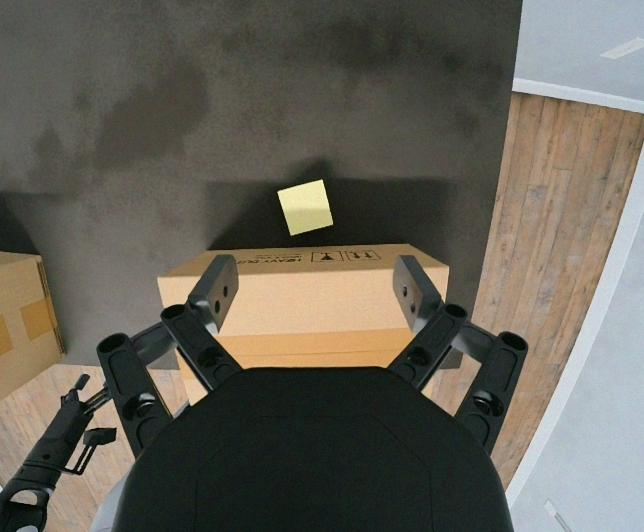

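Emit:
{"fn": "move", "kwargs": {
  "target": {"side":"right","x":0.773,"y":-0.319,"z":1.1,"pitch_deg":83,"heading_deg":14},
  "cameras": ["right_wrist_camera"]
}}

Scene clock: 33.23 s.
Joint torques (N m): left_arm=[9.36 1.49 0.21 -11.35 0.33 -0.83 0.11] | right_arm=[34.24 3.57 -0.58 12.9 -0.24 0.03 -0.38]
move: done
base_odometry: x=+1.361 y=-0.379 heading=-0.096
turned_by_wheels: +0.000
turned_by_imu: -0.001
base_tilt: forward=+0.2 right=+0.8
base_status: not commanded
joint_positions: body_ankle_rad=-0.200 body_knee_rad=+0.400 body_waist_pitch_rad=+0.000 body_waist_roll_rad=+0.000 body_waist_yaw_rad=+0.000 left_arm_joint1_rad=+2.444 left_arm_joint2_rad=-1.519 left_arm_joint3_rad=-1.534 left_arm_joint4_rad=-2.102 left_arm_joint5_rad=-0.311 left_arm_joint6_rad=+0.585 left_arm_joint7_rad=+0.208 left_gripper_rad=+0.000 right_arm_joint1_rad=-2.355 right_arm_joint2_rad=+1.464 right_arm_joint3_rad=+1.442 right_arm_joint4_rad=-0.971 right_arm_joint5_rad=-0.674 right_arm_joint6_rad=-0.912 right_arm_joint7_rad=-0.670 right_gripper_rad=+0.000 head_yaw_rad=+0.000 head_roll_rad=+0.000 head_pitch_rad=+0.300
joint_status: not commanded
arms_held: 0
arms_held_load: -
chest: x=+0.1970 y=+0.0000 z=+1.3576 quat_wxyz=(+0.995, +0.000, +0.100, +0.000) (m; base frame)
head_camera_pose: x=+0.3750 y=+0.0276 z=+1.6599 quat_wxyz=(+0.234, -0.677, +0.654, -0.246) (m; base frame)
left_hand: x=+0.3326 y=+0.2398 z=+0.7526 quat_wxyz=(+0.021, +0.974, +0.099, +0.203) pitch_deg=+66.4 heading_deg=-0.1 roll_deg=+168.3 fingers_toward=(+0.40, +0.00, -0.92) jaws_along=(+0.18, -0.98, +0.08) (m; base frame)
right_hand: x=+0.7734 y=-0.3194 z=+1.1008 quat_wxyz=(-0.062, +0.121, -0.991, -0.008) pitch_deg=+82.9 heading_deg=+14.4 roll_deg=+0.5 fingers_toward=(+0.12, +0.03, -0.99) jaws_along=(-0.24, +0.97, +0.00) (m; base frame)
right_hand_status: reached (straight line, to end with the hand's camera side forward, planned for 2.3 s): 1 mm and 0.2 deg off.
pictures: right_wrist_camera
camera_calibration:
right_wrist_camera: T_world_to_cam=[[0.258439, -0.965938, 0.013163, -0.527778], [-0.883581, -0.230852, 0.407422, 0.16769], [-0.390505, -0.116924, -0.913145, 1.4081], [0, 0, 0, 1]] pos_world=[0.834436, -0.306448, 1.22443]

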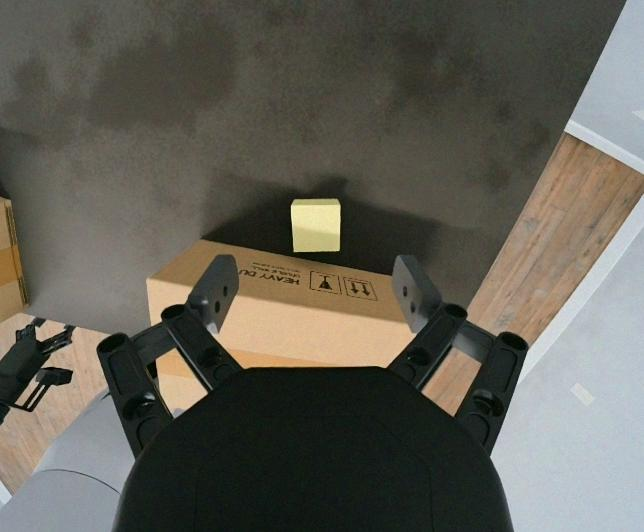

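Emit:
{"fn": "move", "kwargs": {
  "target": {"side":"right","x":0.777,"y":-0.319,"z":0.983,"pitch_deg":83,"heading_deg":14}
}}

Emit:
{"fn": "move", "kwargs": {
  "joints": {"right_gripper_rad":-0.65},
  "cameras": ["right_wrist_camera","head_camera"]
}}

Scene clock: 35.83 s.
Joint torques (N m): left_arm=[9.17 1.49 0.2 -11.4 0.4 -0.8 0.12] | right_arm=[35.72 0.99 0.02 11.84 0.45 0.23 0.17]
move: done
base_odometry: x=+1.361 y=-0.379 heading=-0.096
turned_by_wheels: +0.000
turned_by_imu: +0.000
base_tilt: forward=+0.2 right=+0.9
base_status: not commanded
joint_positions: body_ankle_rad=-0.200 body_knee_rad=+0.400 body_waist_pitch_rad=+0.000 body_waist_roll_rad=+0.000 body_waist_yaw_rad=+0.000 left_arm_joint1_rad=+2.444 left_arm_joint2_rad=-1.519 left_arm_joint3_rad=-1.534 left_arm_joint4_rad=-2.102 left_arm_joint5_rad=-0.311 left_arm_joint6_rad=+0.585 left_arm_joint7_rad=+0.208 left_gripper_rad=+0.000 right_arm_joint1_rad=-2.604 right_arm_joint2_rad=+1.455 right_arm_joint3_rad=+1.466 right_arm_joint4_rad=-0.905 right_arm_joint5_rad=-0.540 right_arm_joint6_rad=-0.769 right_arm_joint7_rad=-0.509 right_gripper_rad=+0.000 head_yaw_rad=+0.000 head_roll_rad=+0.000 head_pitch_rad=+0.300
joint_status: not commanded
arms_held: 0
arms_held_load: -
chest: x=+0.1970 y=+0.0000 z=+1.3576 quat_wxyz=(+0.995, +0.000, +0.100, +0.000) (m; base frame)
head_camera_pose: x=+0.3750 y=+0.0276 z=+1.6600 quat_wxyz=(+0.234, -0.677, +0.654, -0.246) (m; base frame)
left_hand: x=+0.3326 y=+0.2398 z=+0.7526 quat_wxyz=(+0.021, +0.974, +0.099, +0.203) pitch_deg=+66.4 heading_deg=-0.1 roll_deg=+168.3 fingers_toward=(+0.40, +0.00, -0.92) jaws_along=(+0.18, -0.98, +0.08) (m; base frame)
right_hand: x=+0.7767 y=-0.3185 z=+0.9831 quat_wxyz=(-0.060, +0.123, -0.991, -0.007) pitch_deg=+83.1 heading_deg=+13.8 roll_deg=-0.3 fingers_toward=(+0.12, +0.03, -0.99) jaws_along=(-0.24, +0.97, +0.00) (m; base frame)
right_hand_status: reached (straight line, to end with the hand's camera side forward, planned for 0.9 s): 1 mm and 0.1 deg off.
pictures: none

Scene clock: 36.87 s.
Joint torques (N m): left_arm=[9.36 1.81 0.12 -11.32 0.41 -0.81 0.11] | right_arm=[36.39 0.54 -0.14 11.64 0.41 0.25 0.16]
move: off_target
base_odometry: x=+1.361 y=-0.379 heading=-0.096
turned_by_wheels: +0.000
turned_by_imu: +0.000
base_tilt: forward=+0.2 right=+1.0
base_status: not commanded
joint_positions: body_ankle_rad=-0.200 body_knee_rad=+0.400 body_waist_pitch_rad=+0.000 body_waist_roll_rad=+0.000 body_waist_yaw_rad=+0.000 left_arm_joint1_rad=+2.444 left_arm_joint2_rad=-1.519 left_arm_joint3_rad=-1.534 left_arm_joint4_rad=-2.102 left_arm_joint5_rad=-0.311 left_arm_joint6_rad=+0.585 left_arm_joint7_rad=+0.208 left_gripper_rad=+0.000 right_arm_joint1_rad=-2.604 right_arm_joint2_rad=+1.455 right_arm_joint3_rad=+1.466 right_arm_joint4_rad=-0.905 right_arm_joint5_rad=-0.540 right_arm_joint6_rad=-0.769 right_arm_joint7_rad=-0.509 right_gripper_rad=-0.489 head_yaw_rad=+0.000 head_roll_rad=+0.000 head_pitch_rad=+0.300
joint_status: right_gripper_rad off_target (ended at -0.489, target -0.650)
arms_held: 0
arms_held_load: -
chest: x=+0.1970 y=+0.0000 z=+1.3576 quat_wxyz=(+0.995, +0.000, +0.100, +0.000) (m; base frame)
head_camera_pose: x=+0.3750 y=+0.0276 z=+1.6600 quat_wxyz=(+0.234, -0.677, +0.654, -0.246) (m; base frame)
left_hand: x=+0.3326 y=+0.2398 z=+0.7526 quat_wxyz=(+0.021, +0.974, +0.099, +0.203) pitch_deg=+66.4 heading_deg=-0.1 roll_deg=+168.3 fingers_toward=(+0.40, +0.00, -0.92) jaws_along=(+0.18, -0.98, +0.08) (m; base frame)
right_hand: x=+0.7769 y=-0.3186 z=+0.9833 quat_wxyz=(-0.060, +0.123, -0.991, -0.007) pitch_deg=+83.0 heading_deg=+13.6 roll_deg=-0.5 fingers_toward=(+0.12, +0.03, -0.99) jaws_along=(-0.24, +0.97, +0.00) (m; base frame)
pictures: head_camera, right_wrist_camera
camera_calibration:
head_camera: T_world_to_cam=[[0.0250549, -0.999326, 0.0268197, -0.0262853], [-0.769462, -0.036405, -0.637654, 1.34795], [0.638201, -0.00466041, -0.769856, 1.03873], [0, 0, 0, 1]] pos_world=[0.37494, 0.0276456, 1.65991]
right_wrist_camera: T_world_to_cam=[[0.262144, -0.964909, 0.0152254, -0.531007], [-0.881598, -0.233033, 0.410464, 0.213629], [-0.392512, -0.121023, -0.91175, 1.30115], [0, 0, 0, 1]] pos_world=[0.83825, -0.305122, 1.10672]

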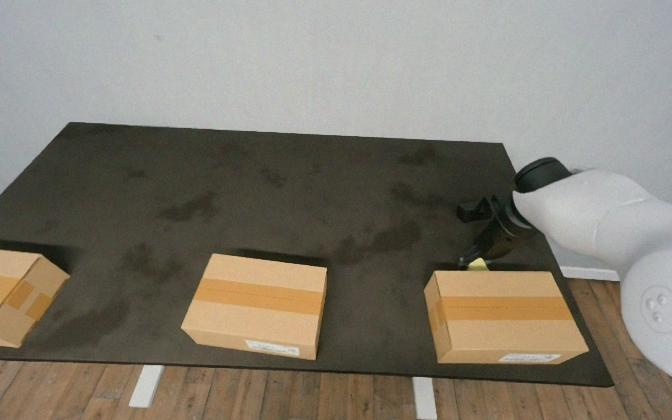

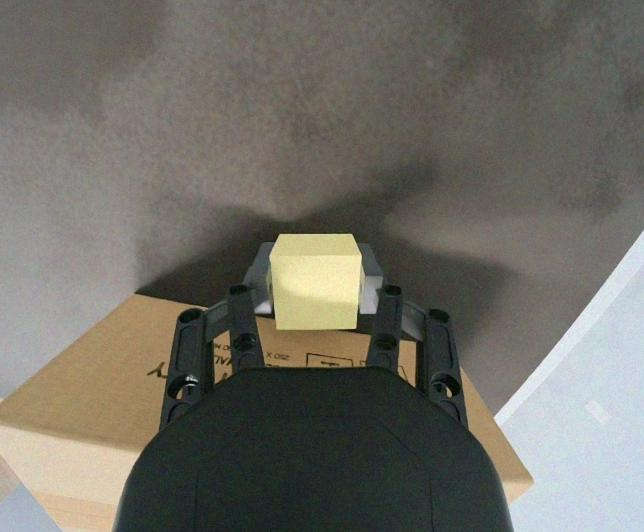

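Emit:
{"fn": "move", "kwargs": {
  "target": {"side":"right","x":0.773,"y":-0.319,"z":1.17,"pitch_deg":81,"heading_deg":14}
}}

Emit:
{"fn": "move", "kwargs": {
  "base": {"translate_m":-1.2},
  "joints": {"head_pitch_rad":-0.1},
  "speeds": {"translate_m":0.7}
}}

Emit:
{"fn": "move", "kwargs": {
  "base": {"rotate_rad":3.1},
  "speeds": {"rotate_rad":1.1},
  "cameras": ["head_camera","right_wrist_camera"]
}}

Scene clock: 38.43 s.
Joint torques (N m): left_arm=[9.45 1.11 0.07 -11.27 0.28 -0.85 0.11] | right_arm=[36.06 0.75 -0.09 11.41 0.69 0.3 0.1]
move: refused
base_odometry: x=+1.361 y=-0.379 heading=-0.096
turned_by_wheels: +0.000
turned_by_imu: +0.000
base_tilt: forward=+0.2 right=+0.9
base_status: not commanded
joint_positions: body_ankle_rad=-0.200 body_knee_rad=+0.400 body_waist_pitch_rad=+0.000 body_waist_roll_rad=+0.000 body_waist_yaw_rad=+0.000 left_arm_joint1_rad=+2.444 left_arm_joint2_rad=-1.519 left_arm_joint3_rad=-1.534 left_arm_joint4_rad=-2.102 left_arm_joint5_rad=-0.311 left_arm_joint6_rad=+0.585 left_arm_joint7_rad=+0.208 left_gripper_rad=+0.000 right_arm_joint1_rad=-2.604 right_arm_joint2_rad=+1.455 right_arm_joint3_rad=+1.466 right_arm_joint4_rad=-0.905 right_arm_joint5_rad=-0.540 right_arm_joint6_rad=-0.769 right_arm_joint7_rad=-0.509 right_gripper_rad=-0.489 head_yaw_rad=+0.000 head_roll_rad=+0.000 head_pitch_rad=+0.300
joint_status: not commanded
arms_held: 0
arms_held_load: -
chest: x=+0.1970 y=+0.0000 z=+1.3576 quat_wxyz=(+0.995, +0.000, +0.100, +0.000) (m; base frame)
head_camera_pose: x=+0.3750 y=+0.0276 z=+1.6600 quat_wxyz=(+0.234, -0.677, +0.654, -0.246) (m; base frame)
left_hand: x=+0.3326 y=+0.2398 z=+0.7526 quat_wxyz=(+0.021, +0.974, +0.099, +0.203) pitch_deg=+66.4 heading_deg=-0.1 roll_deg=+168.3 fingers_toward=(+0.40, +0.00, -0.92) jaws_along=(+0.18, -0.98, +0.08) (m; base frame)
right_hand: x=+0.7769 y=-0.3186 z=+0.9833 quat_wxyz=(-0.060, +0.123, -0.991, -0.007) pitch_deg=+83.0 heading_deg=+13.6 roll_deg=-0.5 fingers_toward=(+0.12, +0.03, -0.99) jaws_along=(-0.24, +0.97, +0.00) (m; base frame)
right_hand_status: refused: the best posture that gets there brings the right wrist within 0.04 rad of the stop that joints 6 and 7 share (needs 0.10 rad clear). Nothing moved. A plan exists at "z" 1.13, or at "pitch_deg" 76.
pictures: none

not run: a stop came earlier in this reply.

not run: a stop came earlier in this reply.

Emit:
{"fn": "move", "kwargs": {
  "target": {"side":"right","x":0.776,"y":-0.319,"z":1.15,"pitch_deg":76,"heading_deg":14}
}}

Emit:
{"fn": "move", "kwargs": {
  "base": {"translate_m":-1.2},
  "joints": {"head_pitch_rad":-0.1},
  "speeds": {"translate_m":0.7}
}}

Emit:
{"fn": "move", "kwargs": {
  "base": {"rotate_rad":3.1},
  "speeds": {"rotate_rad":1.1},
  "cameras": ["head_camera","right_wrist_camera"]
}}

Scene clock: 41.80 s.
Joint torques (N m): left_arm=[9.2 1.34 0.13 -11.21 0.39 -0.78 0.08] | right_arm=[33.78 2.6 -0.04 12.95 -0.24 0.1 -0.44]
move: done
base_odometry: x=+1.361 y=-0.379 heading=-0.096
turned_by_wheels: +0.000
turned_by_imu: +0.000
base_tilt: forward=+0.2 right=+0.9
base_status: not commanded
joint_positions: body_ankle_rad=-0.200 body_knee_rad=+0.400 body_waist_pitch_rad=+0.000 body_waist_roll_rad=+0.000 body_waist_yaw_rad=+0.000 left_arm_joint1_rad=+2.444 left_arm_joint2_rad=-1.519 left_arm_joint3_rad=-1.534 left_arm_joint4_rad=-2.102 left_arm_joint5_rad=-0.311 left_arm_joint6_rad=+0.585 left_arm_joint7_rad=+0.208 left_gripper_rad=+0.000 right_arm_joint1_rad=-2.172 right_arm_joint2_rad=+1.450 right_arm_joint3_rad=+1.435 right_arm_joint4_rad=-1.154 right_arm_joint5_rad=-0.615 right_arm_joint6_rad=-0.808 right_arm_joint7_rad=-0.596 right_gripper_rad=-0.489 head_yaw_rad=+0.000 head_roll_rad=+0.000 head_pitch_rad=+0.300
joint_status: not commanded
arms_held: 0
arms_held_load: -
chest: x=+0.1970 y=+0.0000 z=+1.3576 quat_wxyz=(+0.995, +0.000, +0.100, +0.000) (m; base frame)
head_camera_pose: x=+0.3750 y=+0.0276 z=+1.6599 quat_wxyz=(+0.234, -0.677, +0.654, -0.246) (m; base frame)
left_hand: x=+0.3326 y=+0.2398 z=+0.7526 quat_wxyz=(+0.021, +0.974, +0.099, +0.203) pitch_deg=+66.4 heading_deg=-0.1 roll_deg=+168.3 fingers_toward=(+0.40, +0.00, -0.92) jaws_along=(+0.18, -0.98, +0.08) (m; base frame)
right_hand: x=+0.7758 y=-0.3183 z=+1.1488 quat_wxyz=(-0.120, +0.122, -0.985, -0.015) pitch_deg=+76.1 heading_deg=+14.0 roll_deg=-0.1 fingers_toward=(+0.23, +0.06, -0.97) jaws_along=(-0.24, +0.97, +0.00) (m; base frame)
right_hand_status: reached (straight line, to end with the hand's camera side forward, planned for 1.2 s): 1 mm and 0.1 deg off.
pictures: none

Scene clock: 46.90 s.
Joint torques (N m): left_arm=[8.16 1.24 0.15 -11.36 0.41 -0.83 0.08] | right_arm=[32.79 3.31 0.15 13.33 -0.19 0.33 -0.13]
move: done
base_odometry: x=+0.167 y=-0.266 heading=-0.096
turned_by_wheels: +0.000
turned_by_imu: -0.002
base_tilt: forward=+0.3 right=+0.8
base_status: done
joint_positions: body_ankle_rad=-0.200 body_knee_rad=+0.400 body_waist_pitch_rad=+0.000 body_waist_roll_rad=+0.000 body_waist_yaw_rad=+0.000 left_arm_joint1_rad=+2.446 left_arm_joint2_rad=-1.519 left_arm_joint3_rad=-1.534 left_arm_joint4_rad=-2.102 left_arm_joint5_rad=-0.311 left_arm_joint6_rad=+0.585 left_arm_joint7_rad=+0.208 left_gripper_rad=+0.000 right_arm_joint1_rad=-2.170 right_arm_joint2_rad=+1.449 right_arm_joint3_rad=+1.434 right_arm_joint4_rad=-1.154 right_arm_joint5_rad=-0.615 right_arm_joint6_rad=-0.809 right_arm_joint7_rad=-0.596 right_gripper_rad=-0.489 head_yaw_rad=+0.000 head_roll_rad=+0.000 head_pitch_rad=-0.100
joint_status: all done
arms_held: 0
arms_held_load: -
chest: x=+0.1967 y=+0.0000 z=+1.3577 quat_wxyz=(+0.995, +0.000, +0.100, +0.000) (m; base frame)
head_camera_pose: x=+0.3450 y=+0.0276 z=+1.7095 quat_wxyz=(+0.359, -0.614, +0.594, -0.375) (m; base frame)
left_hand: x=+0.3315 y=+0.2398 z=+0.7524 quat_wxyz=(+0.021, +0.974, +0.099, +0.203) pitch_deg=+66.5 heading_deg=-0.1 roll_deg=+168.3 fingers_toward=(+0.40, +0.00, -0.92) jaws_along=(+0.18, -0.98, +0.08) (m; base frame)
right_hand: x=+0.7753 y=-0.3186 z=+1.1495 quat_wxyz=(-0.120, +0.121, -0.985, -0.015) pitch_deg=+76.1 heading_deg=+14.0 roll_deg=+0.0 fingers_toward=(+0.23, +0.06, -0.97) jaws_along=(-0.24, +0.97, +0.00) (m; base frame)
pictures: none

Scene clock: 51.53 s.
Joint torques (N m): left_arm=[8.37 1.17 0.4 -11.46 0.43 -0.83 0.08] | right_arm=[33.37 2.96 -0.12 13 0.01 0.13 -0.02]
move: done
base_odometry: x=+0.167 y=-0.266 heading=+3.004
turned_by_wheels: +3.100
turned_by_imu: +3.080
base_tilt: forward=+0.2 right=+0.8
base_status: done
joint_positions: body_ankle_rad=-0.200 body_knee_rad=+0.400 body_waist_pitch_rad=+0.000 body_waist_roll_rad=+0.000 body_waist_yaw_rad=+0.000 left_arm_joint1_rad=+2.445 left_arm_joint2_rad=-1.519 left_arm_joint3_rad=-1.534 left_arm_joint4_rad=-2.102 left_arm_joint5_rad=-0.311 left_arm_joint6_rad=+0.585 left_arm_joint7_rad=+0.208 left_gripper_rad=+0.000 right_arm_joint1_rad=-2.171 right_arm_joint2_rad=+1.449 right_arm_joint3_rad=+1.435 right_arm_joint4_rad=-1.154 right_arm_joint5_rad=-0.616 right_arm_joint6_rad=-0.809 right_arm_joint7_rad=-0.597 right_gripper_rad=-0.489 head_yaw_rad=+0.000 head_roll_rad=+0.000 head_pitch_rad=-0.100
joint_status: not commanded
arms_held: 0
arms_held_load: -
chest: x=+0.1968 y=+0.0000 z=+1.3576 quat_wxyz=(+0.995, +0.000, +0.100, +0.000) (m; base frame)
head_camera_pose: x=+0.3452 y=+0.0278 z=+1.7094 quat_wxyz=(+0.359, -0.614, +0.594, -0.375) (m; base frame)
left_hand: x=+0.3319 y=+0.2402 z=+0.7524 quat_wxyz=(+0.021, +0.974, +0.099, +0.203) pitch_deg=+66.4 heading_deg=+0.0 roll_deg=+168.4 fingers_toward=(+0.40, +0.00, -0.92) jaws_along=(+0.18, -0.98, +0.08) (m; base frame)
right_hand: x=+0.7756 y=-0.3182 z=+1.1494 quat_wxyz=(-0.120, +0.122, -0.985, -0.015) pitch_deg=+76.1 heading_deg=+14.2 roll_deg=+0.1 fingers_toward=(+0.23, +0.06, -0.97) jaws_along=(-0.24, +0.97, +0.00) (m; base frame)
pictures: head_camera, right_wrist_camera
camera_calibration:
head_camera: T_world_to_cam=[[0.0130224, -0.999317, 0.0345876, -0.0358938], [-0.460015, -0.0367001, -0.887152, 1.67633], [0.887815, -0.00435795, -0.460179, 0.480338], [0, 0, 0, 1]] pos_world=[0.345155, 0.0277455, 1.70945]
right_wrist_camera: T_world_to_cam=[[0.25963, -0.965576, 0.0159907, -0.531919], [-0.923535, -0.243418, 0.296363, 0.304836], [-0.282269, -0.0917126, -0.954941, 1.42555], [0, 0, 0, 1]] pos_world=[0.822018, -0.308665, 1.27948]

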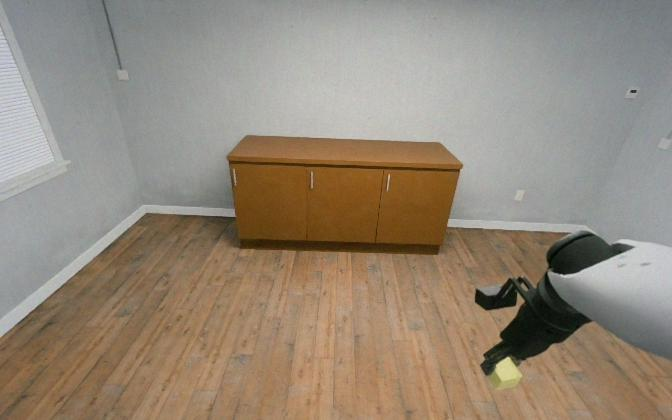

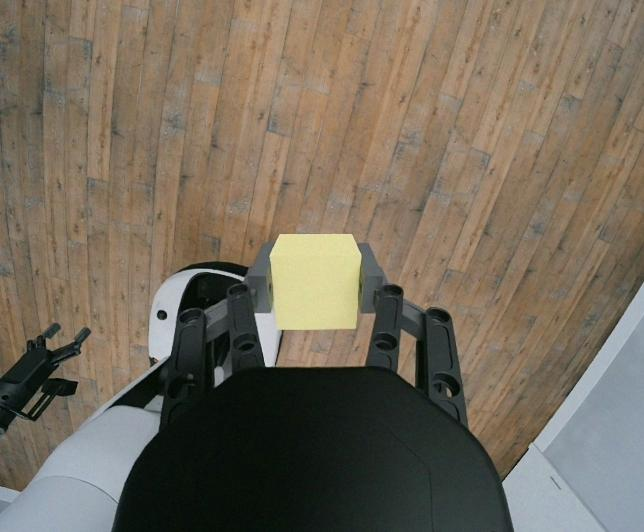

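Emit:
{"fn": "move", "kwargs": {
  "where": [
    [232,158],
    [455,164],
    [345,163]
  ]
}}

Scene clock: 52.00 s.
Joint torques (N m): left_arm=[8.86 1.54 0.38 -11.4 0.3 -0.86 0.09] | right_arm=[33.09 3.32 0.08 12.98 0.07 0.24 0.08]
base_odometry: x=+0.167 y=-0.266 heading=+3.004
turned_by_wheels: +0.000
turned_by_imu: +0.000
base_tilt: forward=+0.2 right=+0.9
where, head_camera: pixel (232, 158): x +2.600, y +0.788, z +0.934; pixel (455, 164): x +2.676, y -0.873, z +0.926; pixel (345, 163): x +2.658, y -0.041, z +0.908. By the robot's depth camera.
base_status: done
joint_positions: body_ankle_rad=-0.200 body_knee_rad=+0.400 body_waist_pitch_rad=+0.000 body_waist_roll_rad=+0.000 body_waist_yaw_rad=+0.000 left_arm_joint1_rad=+2.445 left_arm_joint2_rad=-1.519 left_arm_joint3_rad=-1.534 left_arm_joint4_rad=-2.102 left_arm_joint5_rad=-0.311 left_arm_joint6_rad=+0.585 left_arm_joint7_rad=+0.208 left_gripper_rad=+0.000 right_arm_joint1_rad=-2.171 right_arm_joint2_rad=+1.449 right_arm_joint3_rad=+1.435 right_arm_joint4_rad=-1.154 right_arm_joint5_rad=-0.616 right_arm_joint6_rad=-0.809 right_arm_joint7_rad=-0.597 right_gripper_rad=-0.489 head_yaw_rad=+0.000 head_roll_rad=+0.000 head_pitch_rad=-0.100
joint_status: not commanded
arms_held: 0
arms_held_load: -
chest: x=+0.1968 y=+0.0000 z=+1.3576 quat_wxyz=(+0.995, +0.000, +0.100, +0.000) (m; base frame)
head_camera_pose: x=+0.3452 y=+0.0278 z=+1.7094 quat_wxyz=(+0.359, -0.614, +0.594, -0.375) (m; base frame)
left_hand: x=+0.3319 y=+0.2402 z=+0.7524 quat_wxyz=(+0.021, +0.974, +0.099, +0.203) pitch_deg=+66.4 heading_deg=+0.0 roll_deg=+168.4 fingers_toward=(+0.40, +0.00, -0.92) jaws_along=(+0.18, -0.98, +0.08) (m; base frame)
right_hand: x=+0.7756 y=-0.3182 z=+1.1494 quat_wxyz=(-0.120, +0.122, -0.985, -0.015) pitch_deg=+76.1 heading_deg=+14.2 roll_deg=+0.1 fingers_toward=(+0.23, +0.06, -0.97) jaws_along=(-0.24, +0.97, +0.00) (m; base frame)
pictures: none

Emit:
{"fn": "move", "kwargs": {
  "base": {"rotate_rad":0.045}
}}

Emit:
{"fn": "move", "kwargs": {
  "base": {"translate_m":1.6},
  "joints": {"head_pitch_rad":0.2},
  "speeds": {"translate_m":0.8},
  "cameras": ["head_camera"]
}}

Scene clock: 54.37 s.
Joint torques (N m): left_arm=[8.9 1.07 0.26 -11.41 0.39 -0.83 0.14] | right_arm=[33.6 2.88 0.01 13.03 0.05 0.34 0.03]
move: done
base_odometry: x=+0.167 y=-0.266 heading=+3.049
turned_by_wheels: +0.045
turned_by_imu: +0.044
base_tilt: forward=+0.2 right=+0.7
base_status: done
joint_positions: body_ankle_rad=-0.200 body_knee_rad=+0.400 body_waist_pitch_rad=+0.000 body_waist_roll_rad=+0.000 body_waist_yaw_rad=+0.000 left_arm_joint1_rad=+2.445 left_arm_joint2_rad=-1.519 left_arm_joint3_rad=-1.534 left_arm_joint4_rad=-2.102 left_arm_joint5_rad=-0.311 left_arm_joint6_rad=+0.585 left_arm_joint7_rad=+0.208 left_gripper_rad=+0.000 right_arm_joint1_rad=-2.171 right_arm_joint2_rad=+1.448 right_arm_joint3_rad=+1.434 right_arm_joint4_rad=-1.154 right_arm_joint5_rad=-0.616 right_arm_joint6_rad=-0.809 right_arm_joint7_rad=-0.597 right_gripper_rad=-0.489 head_yaw_rad=+0.000 head_roll_rad=+0.000 head_pitch_rad=-0.100
joint_status: not commanded
arms_held: 0
arms_held_load: -
chest: x=+0.1968 y=+0.0000 z=+1.3576 quat_wxyz=(+0.995, +0.000, +0.100, +0.000) (m; base frame)
head_camera_pose: x=+0.3452 y=+0.0277 z=+1.7094 quat_wxyz=(+0.359, -0.614, +0.594, -0.375) (m; base frame)
left_hand: x=+0.3320 y=+0.2401 z=+0.7525 quat_wxyz=(+0.021, +0.974, +0.099, +0.203) pitch_deg=+66.4 heading_deg=+0.0 roll_deg=+168.4 fingers_toward=(+0.40, +0.00, -0.92) jaws_along=(+0.18, -0.98, +0.08) (m; base frame)
right_hand: x=+0.7755 y=-0.3185 z=+1.1492 quat_wxyz=(-0.120, +0.121, -0.985, -0.015) pitch_deg=+76.1 heading_deg=+14.2 roll_deg=+0.2 fingers_toward=(+0.23, +0.06, -0.97) jaws_along=(-0.24, +0.97, +0.00) (m; base frame)
pictures: none

Scene clock: 59.80 s.
Joint torques (N m): left_arm=[9.79 1.28 0.17 -11.47 0.31 -0.77 0.14] | right_arm=[32.84 3.58 -0.05 12.98 -0.25 0.25 -0.14]
move: done
base_odometry: x=-1.427 y=-0.125 heading=+3.053
turned_by_wheels: +0.004
turned_by_imu: +0.001
base_tilt: forward=+0.2 right=+0.9
base_status: done
joint_positions: body_ankle_rad=-0.200 body_knee_rad=+0.400 body_waist_pitch_rad=+0.000 body_waist_roll_rad=+0.000 body_waist_yaw_rad=+0.000 left_arm_joint1_rad=+2.444 left_arm_joint2_rad=-1.519 left_arm_joint3_rad=-1.534 left_arm_joint4_rad=-2.102 left_arm_joint5_rad=-0.311 left_arm_joint6_rad=+0.585 left_arm_joint7_rad=+0.208 left_gripper_rad=+0.000 right_arm_joint1_rad=-2.171 right_arm_joint2_rad=+1.448 right_arm_joint3_rad=+1.434 right_arm_joint4_rad=-1.154 right_arm_joint5_rad=-0.616 right_arm_joint6_rad=-0.809 right_arm_joint7_rad=-0.597 right_gripper_rad=-0.489 head_yaw_rad=+0.000 head_roll_rad=+0.000 head_pitch_rad=+0.200
joint_status: all done
arms_held: 0
arms_held_load: -
chest: x=+0.1970 y=+0.0000 z=+1.3576 quat_wxyz=(+0.995, +0.000, +0.100, +0.000) (m; base frame)
head_camera_pose: x=+0.3695 y=+0.0277 z=+1.6733 quat_wxyz=(+0.266, -0.664, +0.641, -0.279) (m; base frame)
left_hand: x=+0.3327 y=+0.2400 z=+0.7525 quat_wxyz=(+0.021, +0.974, +0.099, +0.203) pitch_deg=+66.4 heading_deg=+0.0 roll_deg=+168.3 fingers_toward=(+0.40, +0.00, -0.92) jaws_along=(+0.18, -0.98, +0.08) (m; base frame)
right_hand: x=+0.7754 y=-0.3186 z=+1.1487 quat_wxyz=(-0.120, +0.121, -0.985, -0.015) pitch_deg=+76.1 heading_deg=+14.2 roll_deg=+0.2 fingers_toward=(+0.23, +0.06, -0.97) jaws_along=(-0.24, +0.97, +0.00) (m; base frame)
pictures: head_camera
camera_calibration:
head_camera: T_world_to_cam=[[0.0224684, -0.999319, 0.0292551, -0.0296281], [-0.702036, -0.0366047, -0.7112, 1.45048], [0.711787, -0.00455859, -0.702381, 0.91237], [0, 0, 0, 1]] pos_world=[0.36954, 0.0276455, 1.67328]

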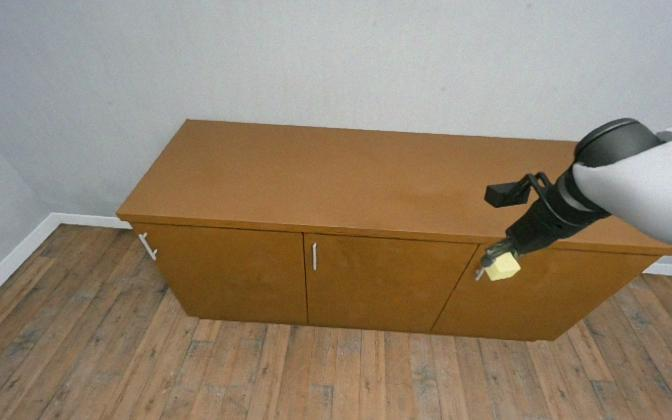

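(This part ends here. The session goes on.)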